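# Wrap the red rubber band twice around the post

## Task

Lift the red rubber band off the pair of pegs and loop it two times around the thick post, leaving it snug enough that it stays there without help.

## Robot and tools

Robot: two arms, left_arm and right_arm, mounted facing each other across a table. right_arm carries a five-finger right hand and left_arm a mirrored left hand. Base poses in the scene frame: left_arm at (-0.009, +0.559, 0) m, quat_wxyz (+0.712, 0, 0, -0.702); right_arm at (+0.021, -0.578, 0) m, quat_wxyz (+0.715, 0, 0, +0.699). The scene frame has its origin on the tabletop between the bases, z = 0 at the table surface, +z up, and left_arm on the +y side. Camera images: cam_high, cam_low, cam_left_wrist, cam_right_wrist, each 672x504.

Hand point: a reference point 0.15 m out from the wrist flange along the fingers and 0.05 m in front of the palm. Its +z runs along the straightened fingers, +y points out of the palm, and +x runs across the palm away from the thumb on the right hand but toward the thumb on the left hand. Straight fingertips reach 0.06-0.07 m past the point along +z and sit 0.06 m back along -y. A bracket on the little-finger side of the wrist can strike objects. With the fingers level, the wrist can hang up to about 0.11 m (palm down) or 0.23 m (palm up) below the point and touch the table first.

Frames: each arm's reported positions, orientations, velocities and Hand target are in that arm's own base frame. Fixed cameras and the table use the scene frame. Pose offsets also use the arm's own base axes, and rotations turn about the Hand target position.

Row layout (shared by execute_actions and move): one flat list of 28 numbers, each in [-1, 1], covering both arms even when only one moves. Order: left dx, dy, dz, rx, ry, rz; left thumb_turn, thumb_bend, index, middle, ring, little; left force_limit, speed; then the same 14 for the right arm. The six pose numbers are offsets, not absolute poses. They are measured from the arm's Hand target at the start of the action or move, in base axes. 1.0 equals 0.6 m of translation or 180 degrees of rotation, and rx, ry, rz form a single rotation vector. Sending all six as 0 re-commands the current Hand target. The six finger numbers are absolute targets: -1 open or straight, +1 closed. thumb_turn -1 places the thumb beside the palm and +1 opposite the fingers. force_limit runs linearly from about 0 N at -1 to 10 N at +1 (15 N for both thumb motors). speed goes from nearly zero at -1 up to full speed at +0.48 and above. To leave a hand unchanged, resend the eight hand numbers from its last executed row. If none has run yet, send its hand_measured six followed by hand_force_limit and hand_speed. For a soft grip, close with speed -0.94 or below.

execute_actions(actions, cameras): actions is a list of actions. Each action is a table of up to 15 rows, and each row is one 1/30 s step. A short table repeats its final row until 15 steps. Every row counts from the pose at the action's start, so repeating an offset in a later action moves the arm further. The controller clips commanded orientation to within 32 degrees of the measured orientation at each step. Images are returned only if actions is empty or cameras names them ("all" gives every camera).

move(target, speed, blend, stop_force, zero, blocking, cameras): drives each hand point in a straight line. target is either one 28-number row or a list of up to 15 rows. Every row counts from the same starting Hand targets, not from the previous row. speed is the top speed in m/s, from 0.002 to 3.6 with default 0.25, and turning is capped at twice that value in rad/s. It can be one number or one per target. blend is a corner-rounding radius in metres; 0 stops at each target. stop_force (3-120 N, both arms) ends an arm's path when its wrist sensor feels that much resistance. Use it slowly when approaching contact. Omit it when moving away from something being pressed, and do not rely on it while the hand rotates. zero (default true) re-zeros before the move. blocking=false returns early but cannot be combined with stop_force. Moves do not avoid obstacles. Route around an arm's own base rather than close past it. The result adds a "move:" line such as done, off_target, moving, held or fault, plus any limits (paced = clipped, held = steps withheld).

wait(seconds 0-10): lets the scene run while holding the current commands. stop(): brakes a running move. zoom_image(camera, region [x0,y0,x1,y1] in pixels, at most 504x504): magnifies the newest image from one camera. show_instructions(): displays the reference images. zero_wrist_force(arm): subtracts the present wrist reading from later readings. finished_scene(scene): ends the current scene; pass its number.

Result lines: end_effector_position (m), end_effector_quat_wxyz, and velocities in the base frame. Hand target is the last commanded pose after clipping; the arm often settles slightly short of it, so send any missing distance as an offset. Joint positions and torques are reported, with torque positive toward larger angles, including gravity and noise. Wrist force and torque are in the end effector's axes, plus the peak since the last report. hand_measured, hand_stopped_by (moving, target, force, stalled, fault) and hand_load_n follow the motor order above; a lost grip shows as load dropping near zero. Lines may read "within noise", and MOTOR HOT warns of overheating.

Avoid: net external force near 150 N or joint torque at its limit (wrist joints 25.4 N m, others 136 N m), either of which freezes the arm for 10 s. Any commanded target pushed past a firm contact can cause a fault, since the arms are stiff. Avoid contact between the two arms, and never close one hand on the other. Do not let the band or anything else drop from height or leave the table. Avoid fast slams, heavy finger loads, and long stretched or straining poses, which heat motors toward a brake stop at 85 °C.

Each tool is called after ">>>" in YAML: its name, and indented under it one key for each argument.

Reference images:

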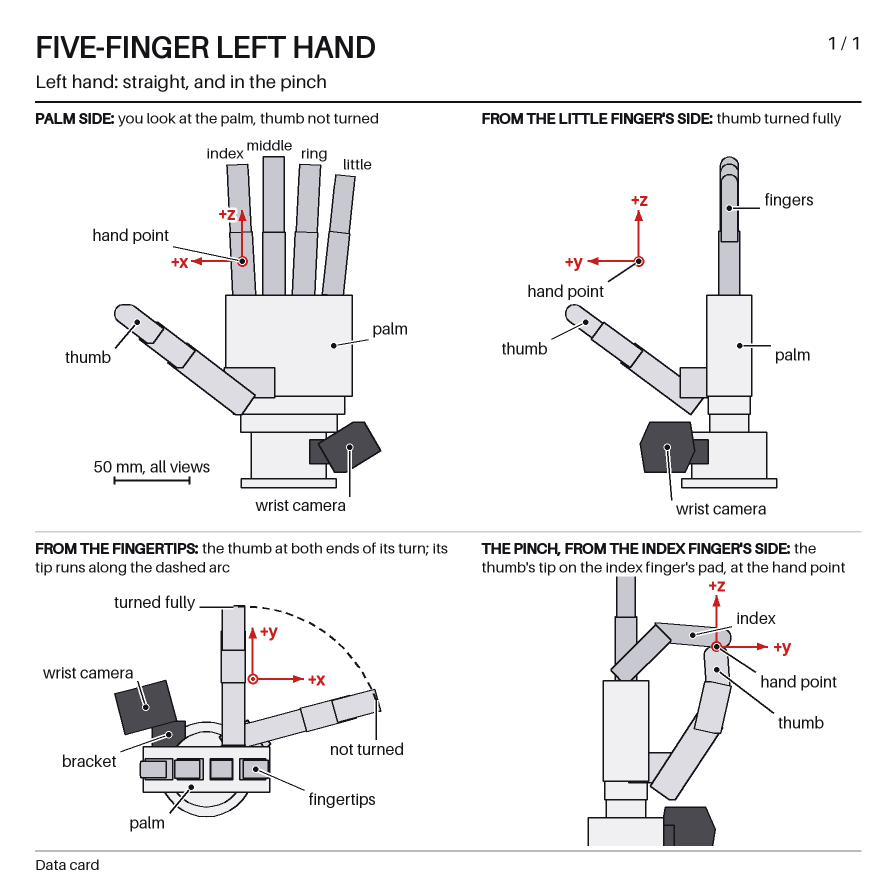

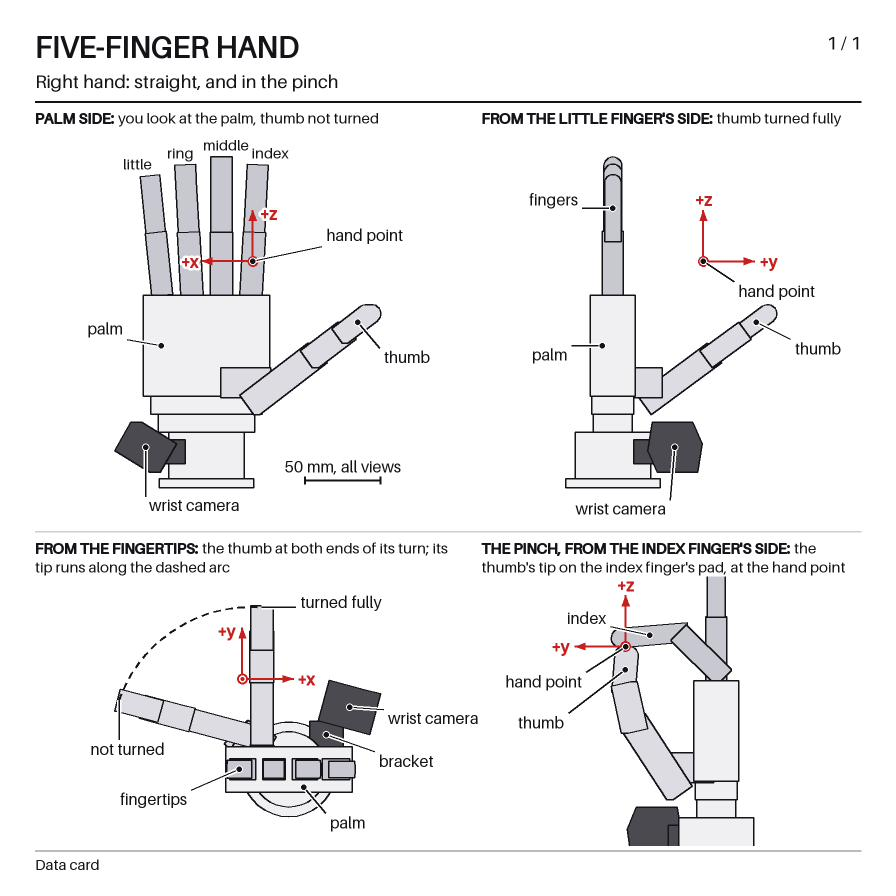

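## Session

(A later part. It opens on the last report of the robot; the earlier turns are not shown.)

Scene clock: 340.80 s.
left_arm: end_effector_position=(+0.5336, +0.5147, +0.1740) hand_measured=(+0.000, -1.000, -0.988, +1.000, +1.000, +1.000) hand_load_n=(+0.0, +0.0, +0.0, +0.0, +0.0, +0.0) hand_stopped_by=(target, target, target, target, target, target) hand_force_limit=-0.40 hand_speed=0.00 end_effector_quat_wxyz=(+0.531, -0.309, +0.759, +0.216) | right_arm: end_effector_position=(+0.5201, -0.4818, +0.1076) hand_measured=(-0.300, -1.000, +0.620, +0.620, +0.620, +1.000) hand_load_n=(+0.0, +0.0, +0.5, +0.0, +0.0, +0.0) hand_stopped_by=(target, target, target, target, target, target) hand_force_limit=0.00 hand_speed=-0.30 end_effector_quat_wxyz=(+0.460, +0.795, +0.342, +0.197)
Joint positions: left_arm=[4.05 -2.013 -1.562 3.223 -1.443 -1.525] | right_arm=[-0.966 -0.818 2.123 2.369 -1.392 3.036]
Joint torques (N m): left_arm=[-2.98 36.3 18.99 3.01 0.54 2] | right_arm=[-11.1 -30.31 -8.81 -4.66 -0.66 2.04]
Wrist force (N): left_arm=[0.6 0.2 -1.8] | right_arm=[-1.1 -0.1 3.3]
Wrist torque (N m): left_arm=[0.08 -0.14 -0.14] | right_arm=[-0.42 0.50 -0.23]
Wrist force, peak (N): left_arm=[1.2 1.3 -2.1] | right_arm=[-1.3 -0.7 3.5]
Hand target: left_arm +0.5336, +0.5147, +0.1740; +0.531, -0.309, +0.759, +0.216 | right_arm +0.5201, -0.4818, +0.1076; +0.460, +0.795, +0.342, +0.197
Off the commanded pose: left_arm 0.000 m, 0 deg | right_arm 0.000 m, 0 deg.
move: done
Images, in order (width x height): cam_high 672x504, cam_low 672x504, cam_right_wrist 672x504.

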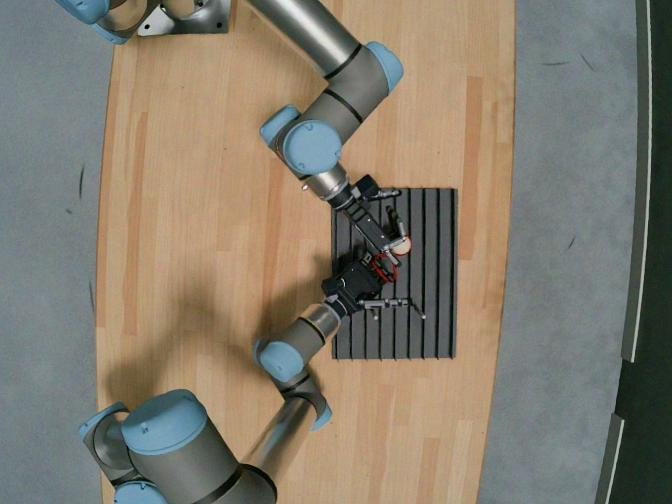

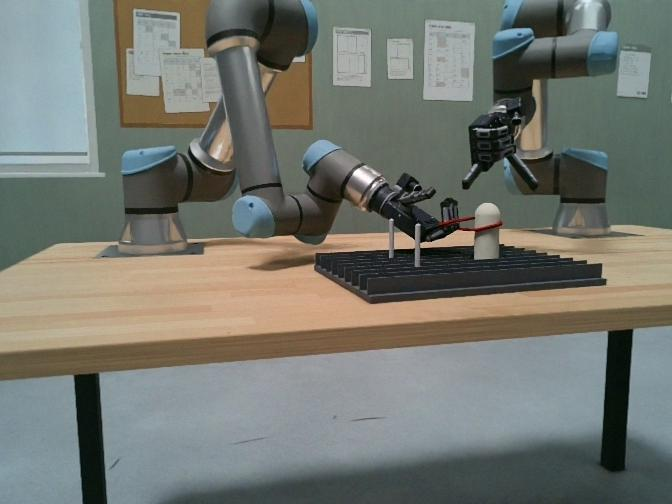

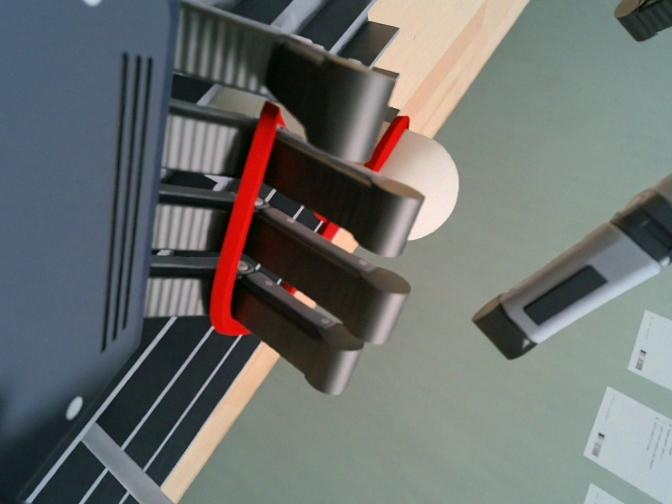

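>>> move:
  target: [0,0,0,0,0,0, 1,-1,-1,-1,-1,-1,-0.4,0, 0,0,0,0,0,0, -0.3,-1,0.62,0.62,0.62,1,0,-0.3]
  speed: 0.1
  cameras: ["cam_high","cam_low"]

>>> zoom_image:
  camera: "cam_high"
  region: [340, 200, 450, 310]

>>> zoom_image:
  camera: "cam_low"
  region: [400, 90, 600, 280]

Scene clock: 352.87 s.
left_arm: end_effector_position=(+0.5336, +0.5147, +0.1740) hand_measured=(+1.000, -1.000, -0.988, -1.000, -1.000, -1.000) hand_load_n=(+0.5, +0.0, +0.0, +0.0, +0.0, +0.0) hand_stopped_by=(target, target, target, target, target, target) hand_force_limit=-0.40 hand_speed=0.00 end_effector_quat_wxyz=(+0.531, -0.309, +0.759, +0.216) | right_arm: end_effector_position=(+0.5201, -0.4818, +0.1076) hand_measured=(-0.300, -1.000, +0.620, +0.620, +0.620, +1.000) hand_load_n=(+0.0, +0.0, +0.5, +0.0, +0.5, +0.0) hand_stopped_by=(target, target, target, target, target, target) hand_force_limit=0.00 hand_speed=-0.30 end_effector_quat_wxyz=(+0.460, +0.795, +0.342, +0.197)
Joint positions: left_arm=[4.05 -2.013 -1.562 3.223 -1.443 -1.525] | right_arm=[-0.966 -0.818 2.123 2.369 -1.392 3.036]
Joint torques (N m): left_arm=[-5.9 33.54 28.39 1.84 -1.73 1.75] | right_arm=[-9.54 -31.52 -9.59 -2.76 -2.03 1.39]
Wrist force (N): left_arm=[0.4 0.1 -1.7] | right_arm=[-1.3 -0.4 3.1]
Wrist torque (N m): left_arm=[0.03 -0.09 -0.14] | right_arm=[-0.43 0.53 -0.24]
Wrist force, peak (N): left_arm=[0.5 0.2 -2.0] | right_arm=[-1.3 -0.3 3.6]
Hand target: left_arm +0.5336, +0.5147, +0.1740; +0.531, -0.309, +0.759, +0.216 | right_arm +0.5201, -0.4818, +0.1076; +0.460, +0.795, +0.342, +0.197
Off the commanded pose: left_arm 0.000 m, 0 deg | right_arm 0.000 m, 0 deg.
move: done
Images, in order (width x height): cam_high 672x504, cam_low 672x504.

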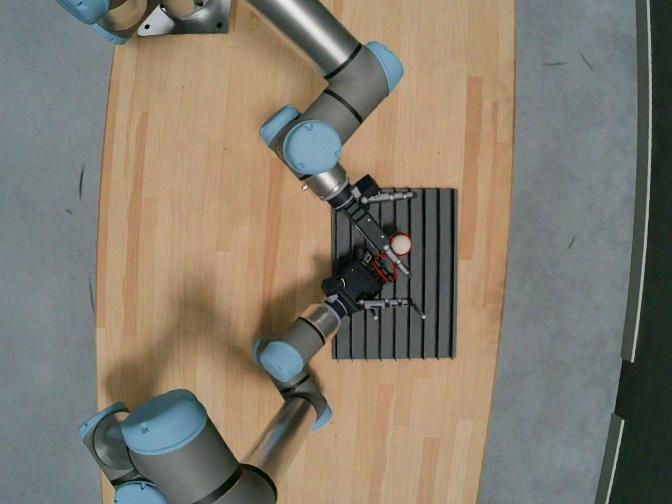

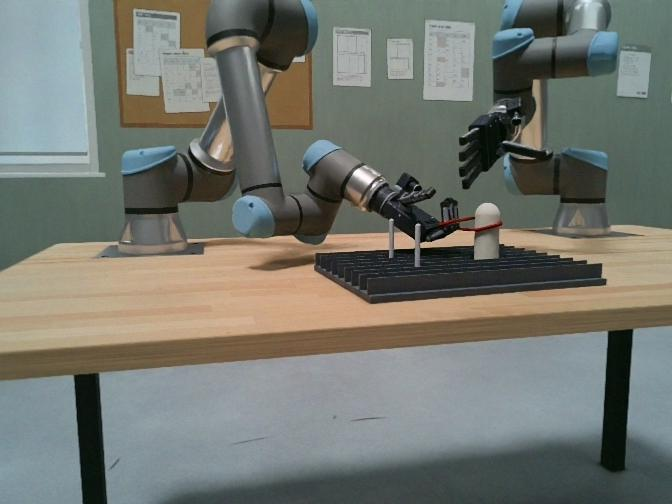

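Scaled by 4.582 from the camera's 672x504 image, which has a finer 960x720 frame.

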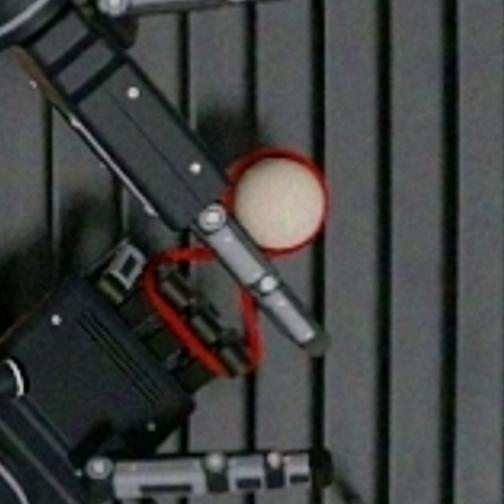

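Scaled by 2.520 from the camera's 672x504 image, which has a finer 960x720 frame.

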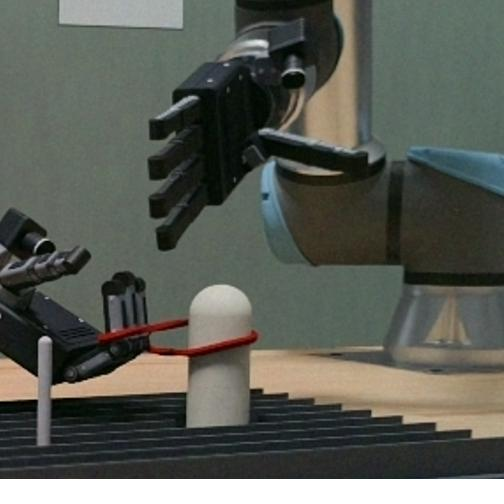

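>>> move:
  target: [-0.0067,-0.0064,-0.0575,0.0388,-0.0398,0, 1,-1,-1,-1,-1,-1,-0.4,0, 0,0,0,0,0,0, -0.3,-1,0.62,0.62,0.62,1,0,-0.3]
  speed: 0.08
  stop_force: 12
  cameras: ["cam_high","cam_low"]

>>> zoom_image:
  camera: "cam_high"
  region: [340, 200, 450, 310]

>>> zoom_image:
  camera: "cam_low"
  region: [400, 90, 600, 280]

Scene clock: 356.00 s.
left_arm: end_effector_position=(+0.5296, +0.5108, +0.1395) hand_measured=(+1.000, -1.000, -0.988, -1.000, -1.000, -1.000) hand_load_n=(+0.0, +0.0, +0.0, +0.0, +0.0, +0.0) hand_stopped_by=(target, target, target, target, target, target) hand_force_limit=-0.40 hand_speed=0.00 end_effector_quat_wxyz=(+0.596, -0.289, +0.710, +0.242) | right_arm: end_effector_position=(+0.5201, -0.4818, +0.1076) hand_measured=(-0.300, -1.000, +0.620, +0.620, +0.620, +1.000) hand_load_n=(+0.0, +0.0, +1.0, +0.0, +0.0, +0.0) hand_stopped_by=(target, target, target, target, target, target) hand_force_limit=0.00 hand_speed=-0.30 end_effector_quat_wxyz=(+0.460, +0.795, +0.342, +0.197)
Joint positions: left_arm=[4.056 -2.018 -1.764 3.606 -1.431 -1.546] | right_arm=[-0.966 -0.818 2.123 2.369 -1.392 3.036]
Joint torques (N m): left_arm=[-5.08 44.72 31.5 3.72 -1.85 1.95] | right_arm=[-7.54 -31.05 -9.85 -1.48 -1.99 1]
Wrist force (N): left_arm=[0.5 0.2 -1.9] | right_arm=[-1.2 -0.4 3.2]
Wrist torque (N m): left_arm=[0.03 -0.10 -0.10] | right_arm=[-0.43 0.51 -0.24]
Wrist force, peak (N): left_arm=[1.3 0.0 -2.0] | right_arm=[-1.4 -0.4 3.5]
Hand target: left_arm +0.5296, +0.5108, +0.1395; +0.596, -0.289, +0.710, +0.242 | right_arm +0.5201, -0.4818, +0.1076; +0.460, +0.795, +0.342, +0.197
Off the commanded pose: left_arm 0.000 m, 0 deg | right_arm 0.000 m, 0 deg.
move: done
Images, in order (width x height): cam_high 672x504, cam_low 672x504.

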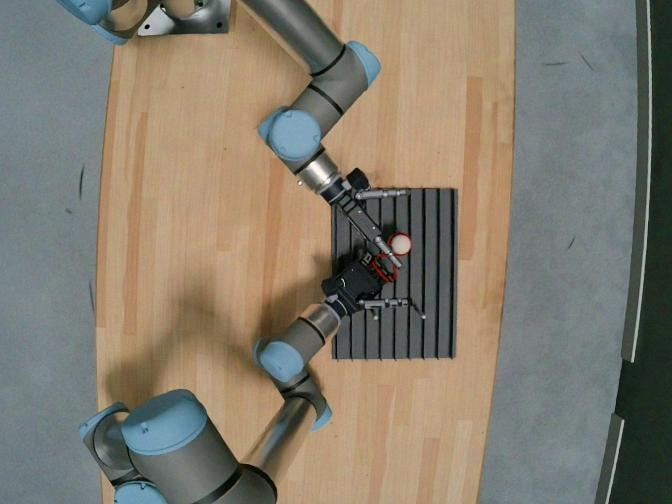

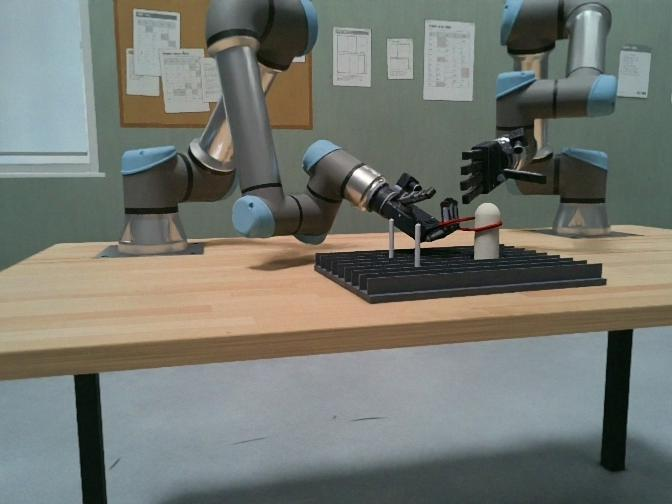

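Scaled by 4.582 from the camera's 672x504 image, which has a finer 960x720 frame.

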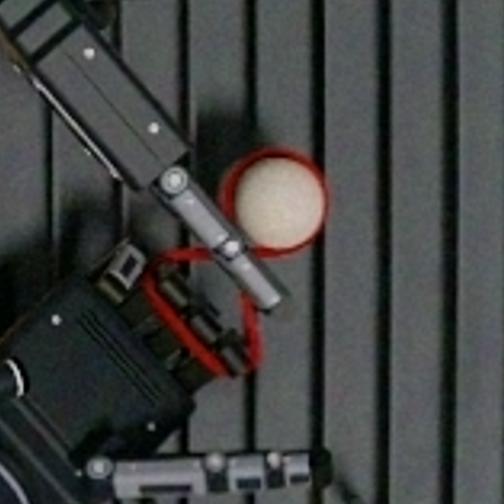

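Scaled by 2.520 from the camera's 672x504 image, which has a finer 960x720 frame.

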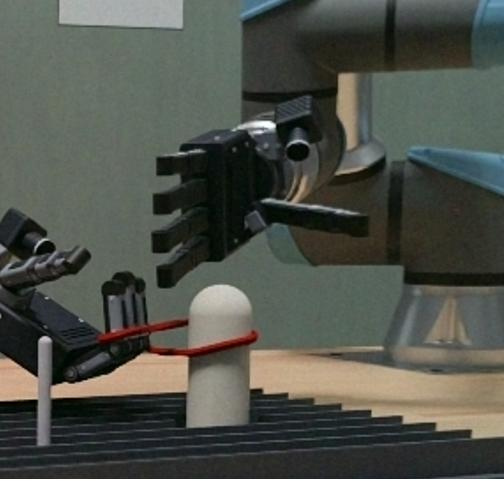

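>>> move:
  target: [0,0,-0.0575,0,0,0, 1,-1,-1,-1,-1,-1,-0.4,0, 0,0,0,0,0,0, -0.3,-1,0.62,0.62,0.62,1,0,-0.3]
  speed: 0.05
  stop_force: 12
  cameras: ["cam_high","cam_low"]

>>> zoom_image:
  camera: "cam_high"
  region: [340, 200, 450, 310]

>>> zoom_image:
  camera: "cam_low"
  region: [400, 90, 600, 280]

Scene clock: 358.23 s.
left_arm: end_effector_position=(+0.5296, +0.5108, +0.1050) hand_measured=(+1.000, -1.000, -0.988, -1.000, -1.000, -1.000) hand_load_n=(+0.5, +0.0, +0.0, +0.0, +0.0, +0.0) hand_stopped_by=(target, target, target, target, target, target) hand_force_limit=-0.40 hand_speed=0.00 end_effector_quat_wxyz=(+0.596, -0.289, +0.710, +0.242) | right_arm: end_effector_position=(+0.5201, -0.4818, +0.1076) hand_measured=(-0.300, -1.000, +0.620, +0.620, +0.620, +1.000) hand_load_n=(+0.0, +0.0, +1.5, +0.0, +0.0, +0.0) hand_stopped_by=(target, target, target, target, target, target) hand_force_limit=0.00 hand_speed=-0.30 end_effector_quat_wxyz=(+0.460, +0.795, +0.342, +0.197)
Joint positions: left_arm=[4.056 -2.07 -1.792 3.686 -1.431 -1.546] | right_arm=[-0.966 -0.818 2.123 2.369 -1.392 3.036]
Joint torques (N m): left_arm=[-5.07 44.4 30.26 -0.8 -1.35 1.83] | right_arm=[-5.92 -31.82 -9.78 -0.63 -1.93 0.66]
Wrist force (N): left_arm=[-1.5 -0.1 -1.8] | right_arm=[-1.2 -1.6 3.7]
Wrist torque (N m): left_arm=[0.03 -0.23 -0.19] | right_arm=[-0.46 0.50 -0.23]
Wrist force, peak (N): left_arm=[-1.6 -0.3 -2.1] | right_arm=[-1.3 -1.7 3.9]
Hand target: left_arm +0.5296, +0.5108, +0.1050; +0.596, -0.289, +0.710, +0.242 | right_arm +0.5201, -0.4818, +0.1076; +0.460, +0.795, +0.342, +0.197
Off the commanded pose: left_arm 0.000 m, 0 deg | right_arm 0.000 m, 0 deg.
move: done
Images, in order (width x height): cam_high 672x504, cam_low 672x504.

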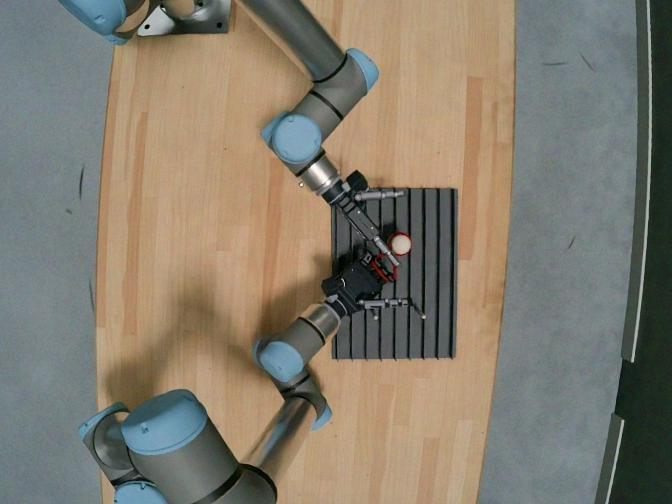

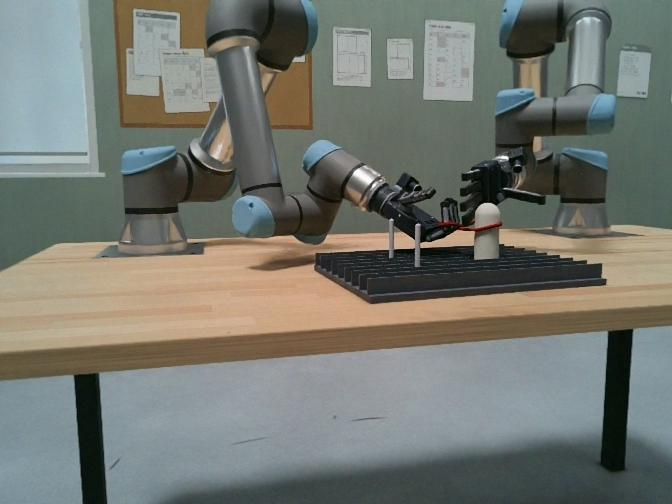

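Scaled by 4.582 from the camera's 672x504 image, which has a finer 960x720 frame.

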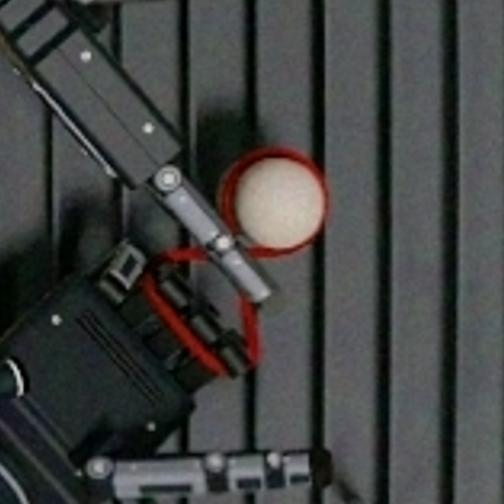

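Scaled by 2.520 from the camera's 672x504 image, which has a finer 960x720 frame.

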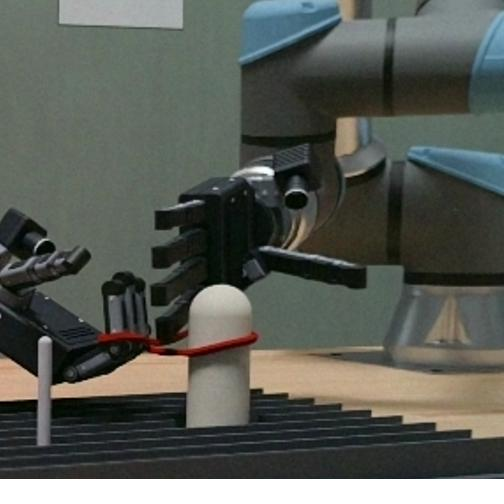

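>>> move:
  target: [0,0,-0.03,0,0,0, 1,-1,-1,-1,-1,-1,-0.4,0, 0,0,0,0,0,0, -0.3,-1,0.62,0.62,0.62,1,0,-0.3]
  speed: 0.05
  stop_force: 15
  cameras: ["cam_high","cam_low"]

>>> zoom_image:
  camera: "cam_high"
  region: [340, 200, 450, 310]

>>> zoom_image:
  camera: "cam_low"
  region: [400, 140, 560, 280]

Scene clock: 360.23 s.
left_arm: end_effector_position=(+0.5296, +0.5108, +0.0870) hand_measured=(+1.000, -1.000, -0.988, -1.000, -1.000, -1.000) hand_load_n=(+0.0, +0.0, +1.5, +0.0, +0.0, +0.0) hand_stopped_by=(target, target, target, target, target, target) hand_force_limit=-0.40 hand_speed=0.00 end_effector_quat_wxyz=(+0.596, -0.289, +0.710, +0.242) | right_arm: end_effector_position=(+0.5201, -0.4818, +0.1075) hand_measured=(-0.300, -1.000, +0.620, +0.620, +0.620, +1.000) hand_load_n=(+0.5, +0.0, +2.5, +0.0, +0.5, +0.0) hand_stopped_by=(target, target, target, target, target, target) hand_force_limit=0.00 hand_speed=-0.30 end_effector_quat_wxyz=(+0.460, +0.795, +0.342, +0.197)
Joint positions: left_arm=[4.056 -2.099 -1.804 3.727 -1.431 -1.546] | right_arm=[-0.966 -0.818 2.123 2.369 -1.392 3.036]
Joint torques (N m): left_arm=[-4.61 43.39 26.75 -2.66 -1.03 1.37] | right_arm=[-4.69 -35.23 -9.53 -2.6 -1.94 0.29]
Wrist force (N): left_arm=[-5.1 -1.3 -2.1] | right_arm=[-1.4 -3.8 5.4]
Wrist torque (N m): left_arm=[0.06 -0.34 -0.41] | right_arm=[-0.56 0.47 -0.26]
Wrist force, peak (N): left_arm=[-6.0 -1.0 -2.6] | right_arm=[-1.6 -3.7 5.7]
Hand target: left_arm +0.5296, +0.5108, +0.0870; +0.596, -0.289, +0.710, +0.242 | right_arm +0.5201, -0.4818, +0.1076; +0.460, +0.795, +0.342, +0.197
Off the commanded pose: left_arm 0.000 m, 0 deg | right_arm 0.000 m, 0 deg.
move: done
Images, in order (width x height): cam_high 672x504, cam_low 672x504.

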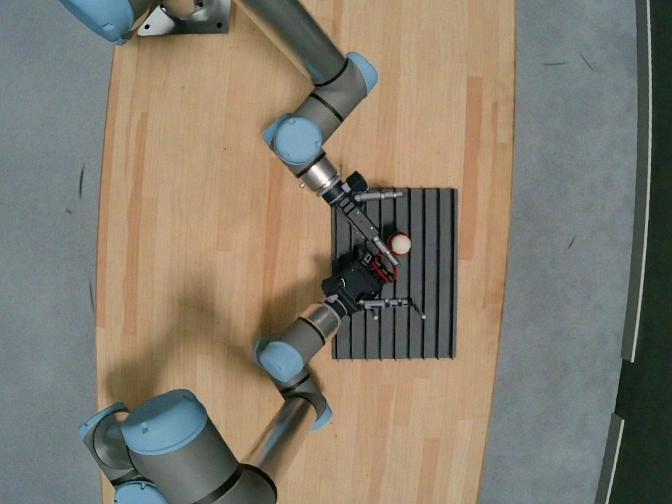

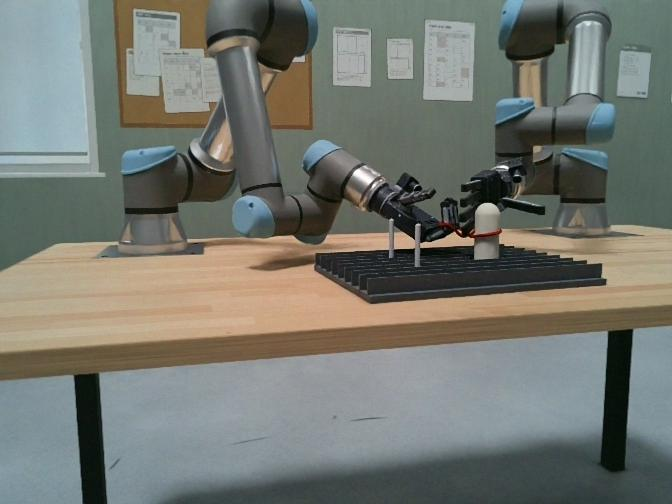

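Scaled by 4.582 from the camera's 672x504 image, which has a finer 960x720 frame.

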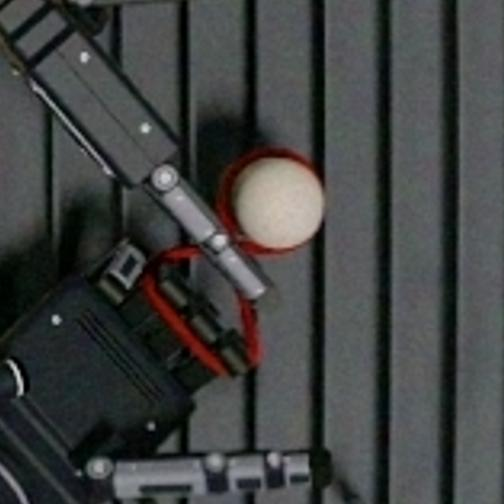

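Scaled by 3.150 from the camera's 672x504 image, which has a finer 960x720 frame.

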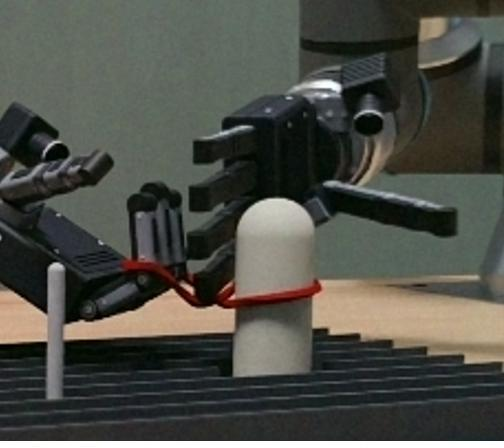

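>>> zoom_image:
  camera: "cam_low"
  region: [440, 190, 510, 260]

>>> zoom_image:
  camera: "cam_high"
  region: [370, 230, 420, 290]

Scaled by 7.200 from the camera's 672x504 image, which has a finer 960x720 frame.

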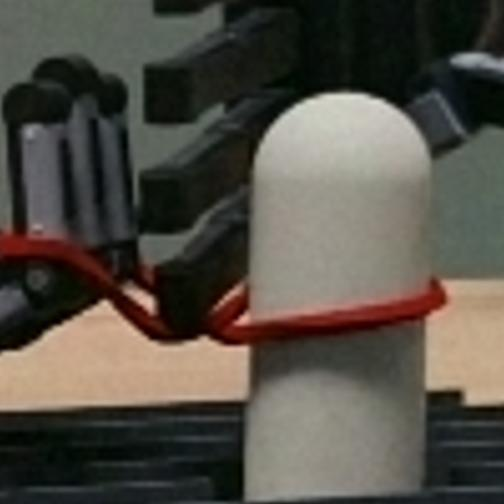

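Scaled by 8.400 from the camera's 672x504 image, which has a finer 960x720 frame.

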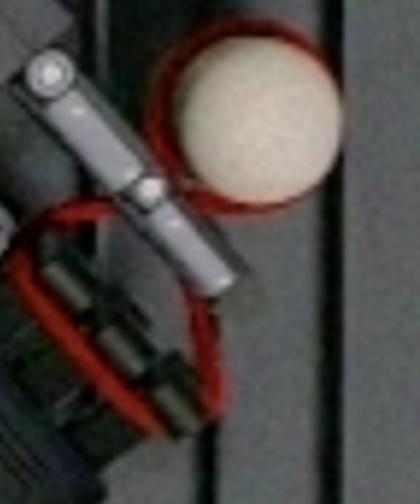

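>>> move:
  target: [0,0,-0.029,0,0,0, 1,-1,-1,-1,-1,-1,-0.4,0, 0,0,0,0,0,0, -0.3,-1,0.62,0.62,0.62,1,0,-0.3]
  speed: 0.05
  stop_force: 15
  cameras: ["cam_high","cam_low"]

>>> zoom_image:
  camera: "cam_low"
  region: [430, 180, 530, 270]

>>> zoom_image:
  camera: "cam_high"
  region: [360, 220, 430, 290]

Scene clock: 362.57 s.
left_arm: end_effector_position=(+0.5296, +0.5108, +0.0696) hand_measured=(+1.000, -1.000, -0.988, -1.000, -1.000, -1.000) hand_load_n=(+0.0, +0.0, +4.0, +0.0, +0.0, +0.0) hand_stopped_by=(target, target, target, target, target, target) hand_force_limit=-0.40 hand_speed=0.00 end_effector_quat_wxyz=(+0.596, -0.289, +0.710, +0.242) | right_arm: end_effector_position=(+0.5201, -0.4818, +0.1075) hand_measured=(-0.300, -1.000, +0.620, +0.620, +0.620, +1.000) hand_load_n=(+0.0, +0.0, +3.5, +0.0, +2.0, +0.0) hand_stopped_by=(target, target, target, target, target, target) hand_force_limit=0.00 hand_speed=-0.30 end_effector_quat_wxyz=(+0.460, +0.795, +0.342, +0.197)
Joint positions: left_arm=[4.056 -2.129 -1.813 3.766 -1.431 -1.546] | right_arm=[-0.966 -0.818 2.123 2.369 -1.392 3.036]
Joint torques (N m): left_arm=[-0.29 37.68 23.34 -4.49 -0.14 0.9] | right_arm=[-3.74 -40.61 -9.85 -6.66 -2.08 -0.15]
Wrist force (N): left_arm=[-12.5 -4.1 -2.3] | right_arm=[-1.6 -7.4 7.8]
Wrist torque (N m): left_arm=[0.20 -0.56 -0.87] | right_arm=[-0.64 0.46 -0.36]
Wrist force, peak (N): left_arm=[-12.8 -4.0 -2.6] | right_arm=[-1.4 -7.8 8.1]
Hand target: left_arm +0.5296, +0.5108, +0.0696; +0.596, -0.289, +0.710, +0.242 | right_arm +0.5201, -0.4818, +0.1076; +0.460, +0.795, +0.342, +0.197
Off the commanded pose: left_arm 0.000 m, 0 deg | right_arm 0.000 m, 0 deg.
move: done
Images, in order (width x height): cam_high 672x504, cam_low 672x504.

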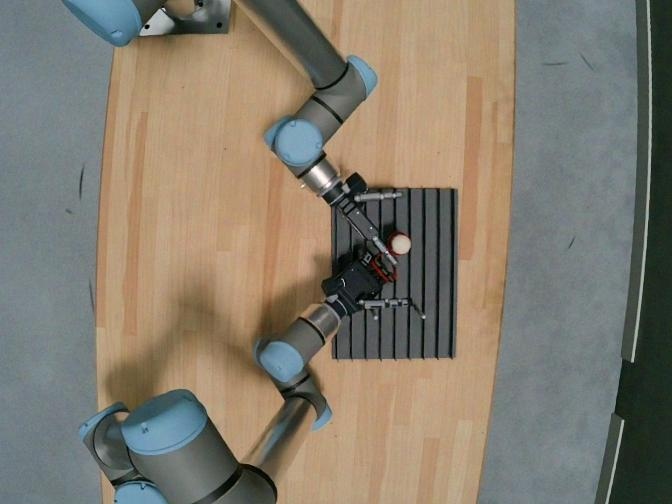

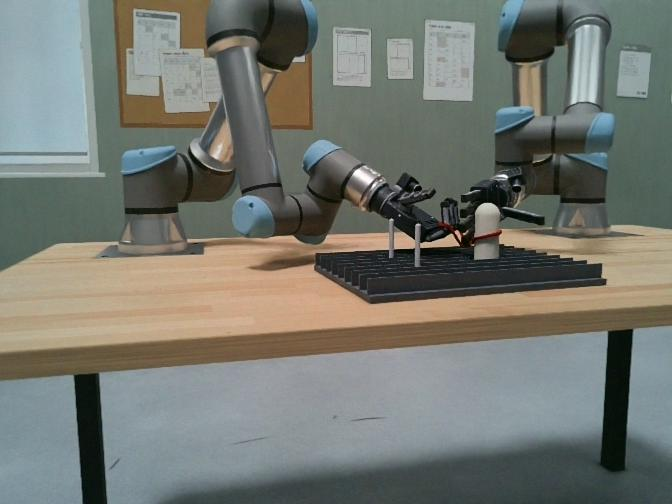

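Scaled by 5.040 from the camera's 672x504 image, which has a finer 960x720 frame.

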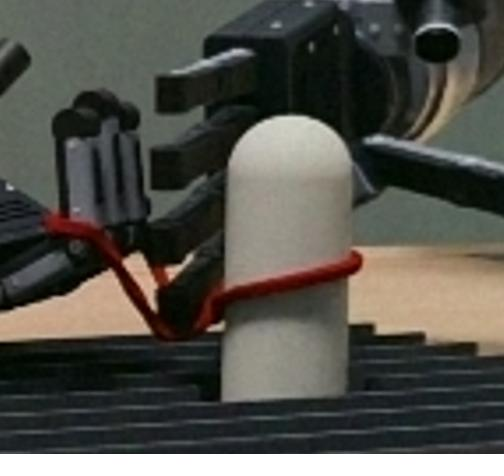

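Scaled by 7.200 from the camera's 672x504 image, which has a finer 960x720 frame.

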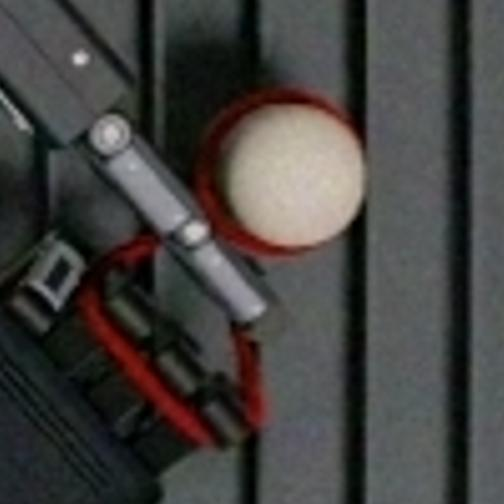

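>>> move:
  target: [0,0,0,0,0,0, 1,-1,-1,-1,-1,-1,-0.4,0, 0.005,-0.0048,0.053,0.0573,0.0604,0, -0.3,-1,0.62,0.62,0.62,1,0,-0.3]
  speed: 0.12
  cameras: ["cam_high","cam_low","cam_right_wrist"]

>>> zoom_image:
  camera: "cam_low"
  region: [430, 150, 550, 270]

>>> zoom_image:
  camera: "cam_high"
  region: [350, 210, 430, 290]

Scene clock: 366.73 s.
left_arm: end_effector_position=(+0.5296, +0.5108, +0.0696) hand_measured=(+1.000, -1.000, -0.988, -1.000, -1.000, -1.000) hand_load_n=(+0.0, +0.0, +4.5, +0.0, +0.0, +0.0) hand_stopped_by=(target, target, target, target, target, target) hand_force_limit=-0.40 hand_speed=0.00 end_effector_quat_wxyz=(+0.596, -0.289, +0.710, +0.242) | right_arm: end_effector_position=(+0.5232, -0.4847, +0.1394) hand_measured=(-0.300, -1.000, +0.620, +0.620, +0.620, +1.000) hand_load_n=(+0.0, +0.0, +4.0, +0.0, +2.5, +0.0) hand_stopped_by=(target, target, target, target, target, target) hand_force_limit=0.00 hand_speed=-0.30 end_effector_quat_wxyz=(+0.352, +0.848, +0.365, +0.151)
Joint positions: left_arm=[4.056 -2.129 -1.813 3.766 -1.431 -1.546] | right_arm=[-0.952 -1.081 2.1 2.916 -1.435 3.003]
Joint torques (N m): left_arm=[8.81 31.96 17.64 -3.87 0.44 -0.21] | right_arm=[-8.06 -48.93 -11.75 -3.31 1.6 2.26]
Wrist force (N): left_arm=[-17.4 -4.6 -3.4] | right_arm=[-1.4 -8.1 12.9]
Wrist torque (N m): left_arm=[0.33 -0.72 -1.20] | right_arm=[-0.80 0.28 -0.32]
Wrist force, peak (N): left_arm=[-17.5 -4.7 -3.3] | right_arm=[-1.5 -8.3 13.3]
Hand target: left_arm +0.5296, +0.5108, +0.0696; +0.596, -0.289, +0.710, +0.242 | right_arm +0.5231, -0.4847, +0.1394; +0.352, +0.848, +0.365, +0.151
Off the commanded pose: left_arm 0.000 m, 0 deg | right_arm 0.000 m, 0 deg.
move: done
Images, in order (width x height): cam_high 672x504, cam_low 672x504, cam_right_wrist 672x504.

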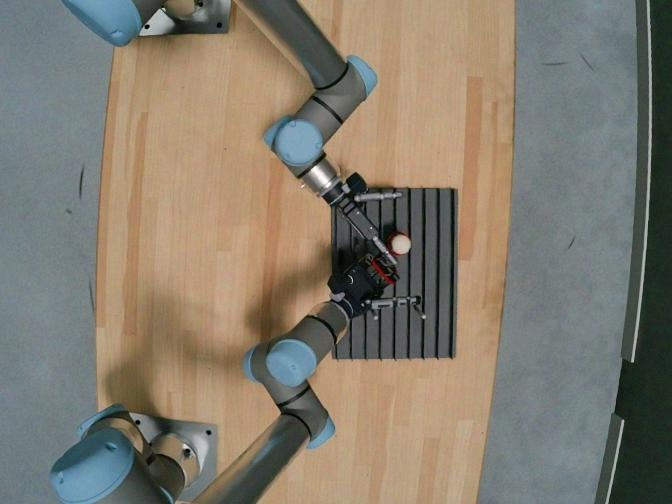

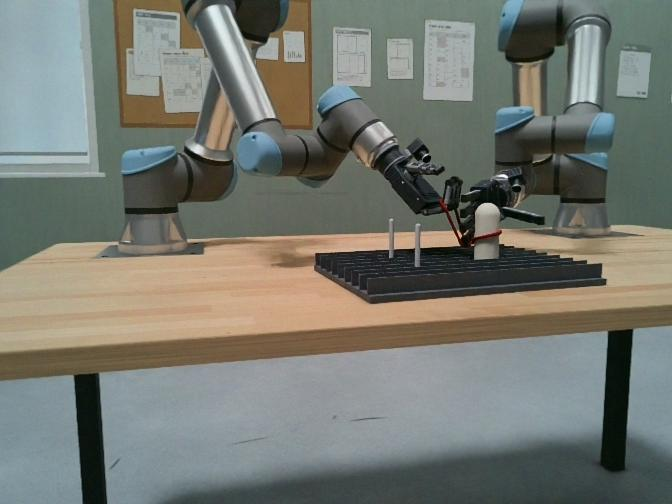

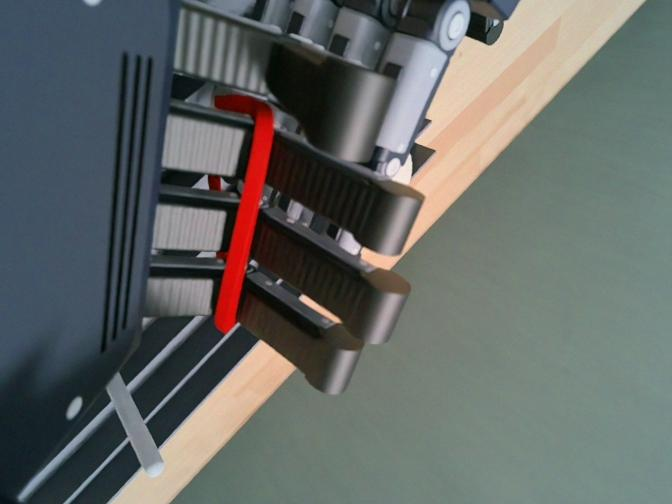

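Scaled by 4.200 from the camera's 672x504 image, which has a finer 960x720 frame.

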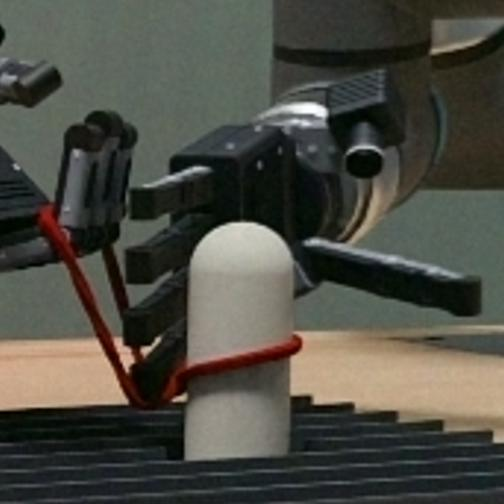

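Scaled by 6.300 from the camera's 672x504 image, which has a finer 960x720 frame.

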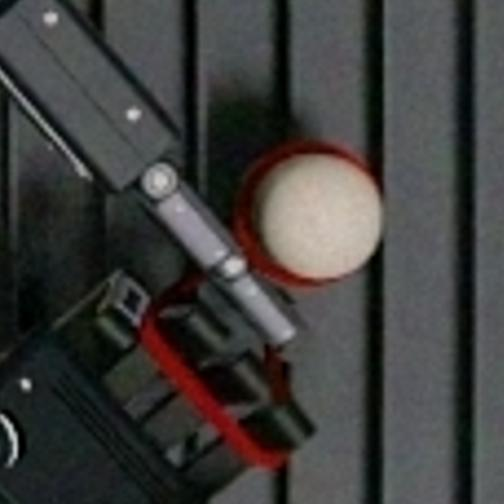

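>>> move:
  target: [0,0,0,0,0,0, 1,-1,-1,-1,-1,-1,-0.4,0, 0.0038,-0.0037,0.0847,0.0573,0.0604,0, -0.3,-1,0.62,0.62,0.62,1,0,-0.3]
  speed: 0.12
  cameras: ["cam_high","cam_low","cam_right_wrist"]

>>> zoom_image:
  camera: "cam_low"
  region: [430, 130, 550, 270]

>>> zoom_image:
  camera: "cam_high"
  region: [350, 210, 430, 290]

Scene clock: 371.63 s.
left_arm: end_effector_position=(+0.5296, +0.5108, +0.0696) hand_measured=(+1.000, -1.000, -0.988, -1.000, -1.000, -1.000) hand_load_n=(+0.0, +0.0, +1.5, -1.0, +0.0, +0.0) hand_stopped_by=(target, target, target, target, target, target) hand_force_limit=-0.40 hand_speed=0.00 end_effector_quat_wxyz=(+0.596, -0.289, +0.710, +0.242) | right_arm: end_effector_position=(+0.5254, -0.4869, +0.1902) hand_measured=(-0.300, -1.000, +0.620, +0.620, +0.620, +1.000) hand_load_n=(+0.0, +0.0, +3.5, +0.0, +4.5, +0.0) hand_stopped_by=(target, target, target, target, target, target) hand_force_limit=0.00 hand_speed=-0.30 end_effector_quat_wxyz=(+0.239, +0.887, +0.382, +0.102) end_effector_velocity=(+0.000, +0.001, -0.001) end_effector_angular_velocity=(+0.004, +0.003, +0.001)
Joint positions: left_arm=[4.056 -2.129 -1.813 3.766 -1.431 -1.546] | right_arm=[-0.936 -1.267 1.928 3.532 -1.483 2.987]
Joint velocities: left_arm=[within noise] | right_arm=[0.001 0 0 0.005 0 0]
Joint torques (N m): left_arm=[2.24 26.65 4.23 -3.33 -0.64 -1.68] | right_arm=[-9.04 -42.82 -30.11 -3.72 1.56 -0.23]
Wrist force (N): left_arm=[-19.6 0.1 -3.8] | right_arm=[-1.6 -7.2 17.7]
Wrist torque (N m): left_arm=[0.18 -0.66 -1.41] | right_arm=[-0.87 0.09 -0.36]
Wrist force, peak (N): left_arm=[-21.2 -5.6 -4.9] | right_arm=[-1.4 -7.2 17.8]
Hand target: left_arm +0.5296, +0.5108, +0.0696; +0.596, -0.289, +0.710, +0.242 | right_arm +0.5253, -0.4869, +0.1902; +0.239, +0.887, +0.382, +0.102
Off the commanded pose: left_arm 0.000 m, 0 deg | right_arm 0.000 m, 0 deg.
move: done
Images, in order (width x height): cam_high 672x504, cam_low 672x504, cam_right_wrist 672x504.

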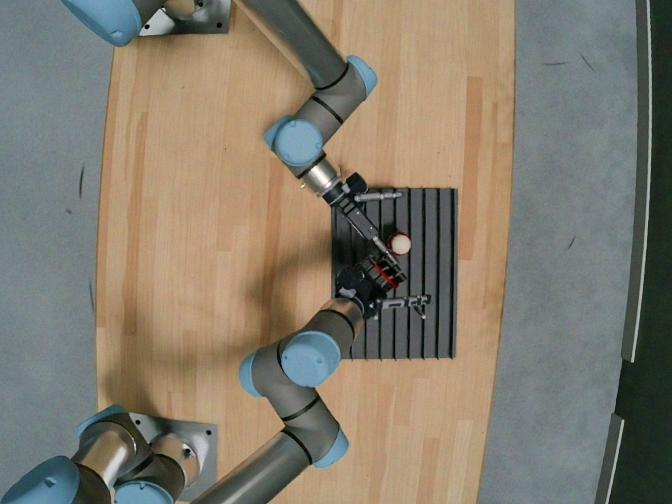

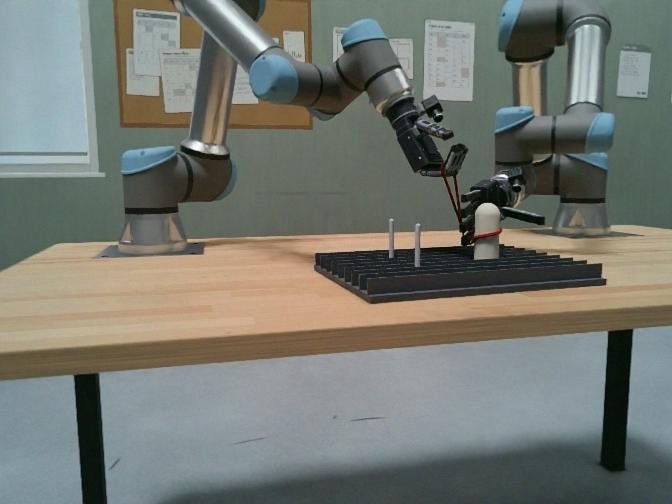

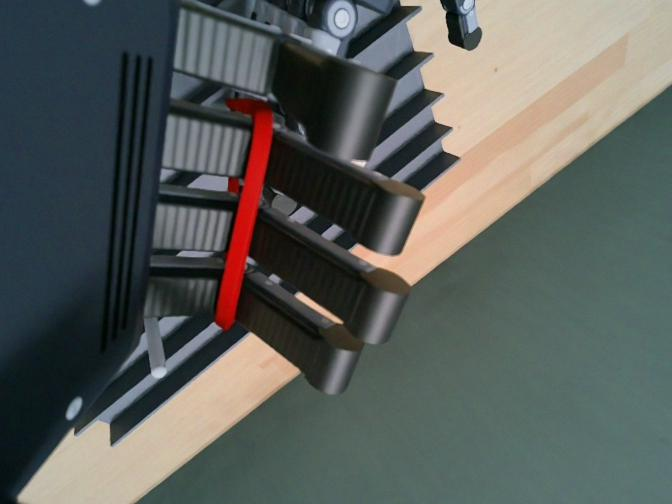

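Scaled by 3.600 from the camera's 672x504 image, which has a finer 960x720 frame.

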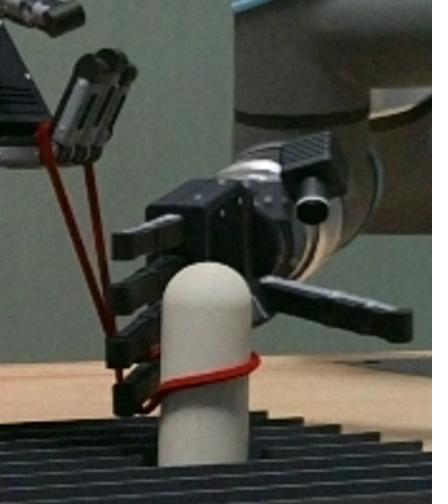

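Scaled by 6.300 from the camera's 672x504 image, which has a finer 960x720 frame.

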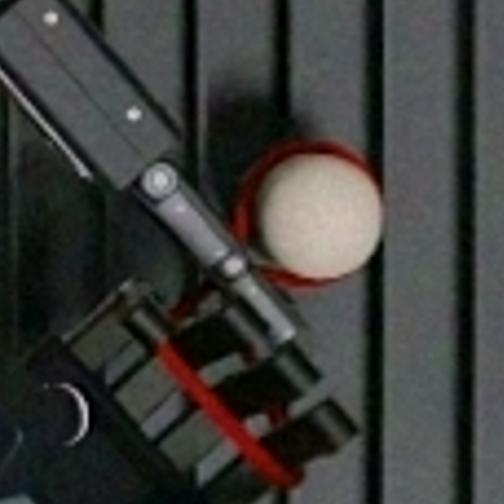

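>>> zoom_image:
  camera: "cam_low"
  region: [450, 190, 510, 260]

>>> zoom_image:
  camera: "cam_high"
  region: [375, 235, 415, 290]

Scaled by 7.200 from the camera's 672x504 image, which has a finer 960x720 frame.

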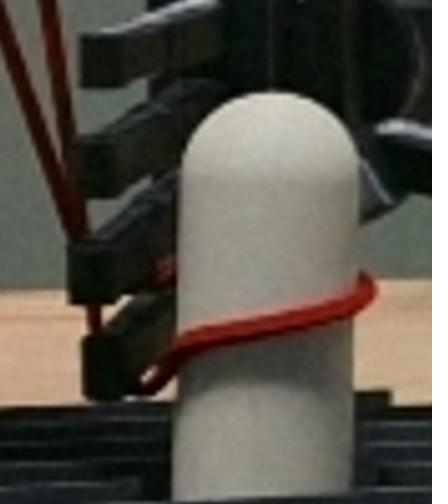

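Scaled by 9.164 from the camera's 672x504 image, which has a finer 960x720 frame.

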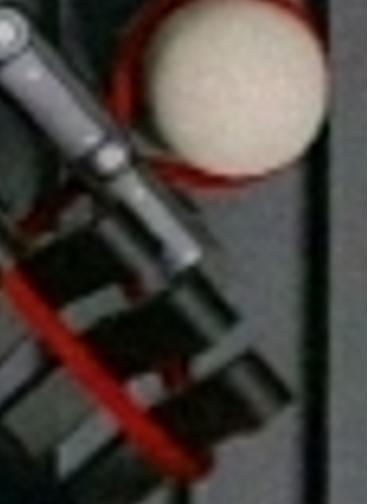

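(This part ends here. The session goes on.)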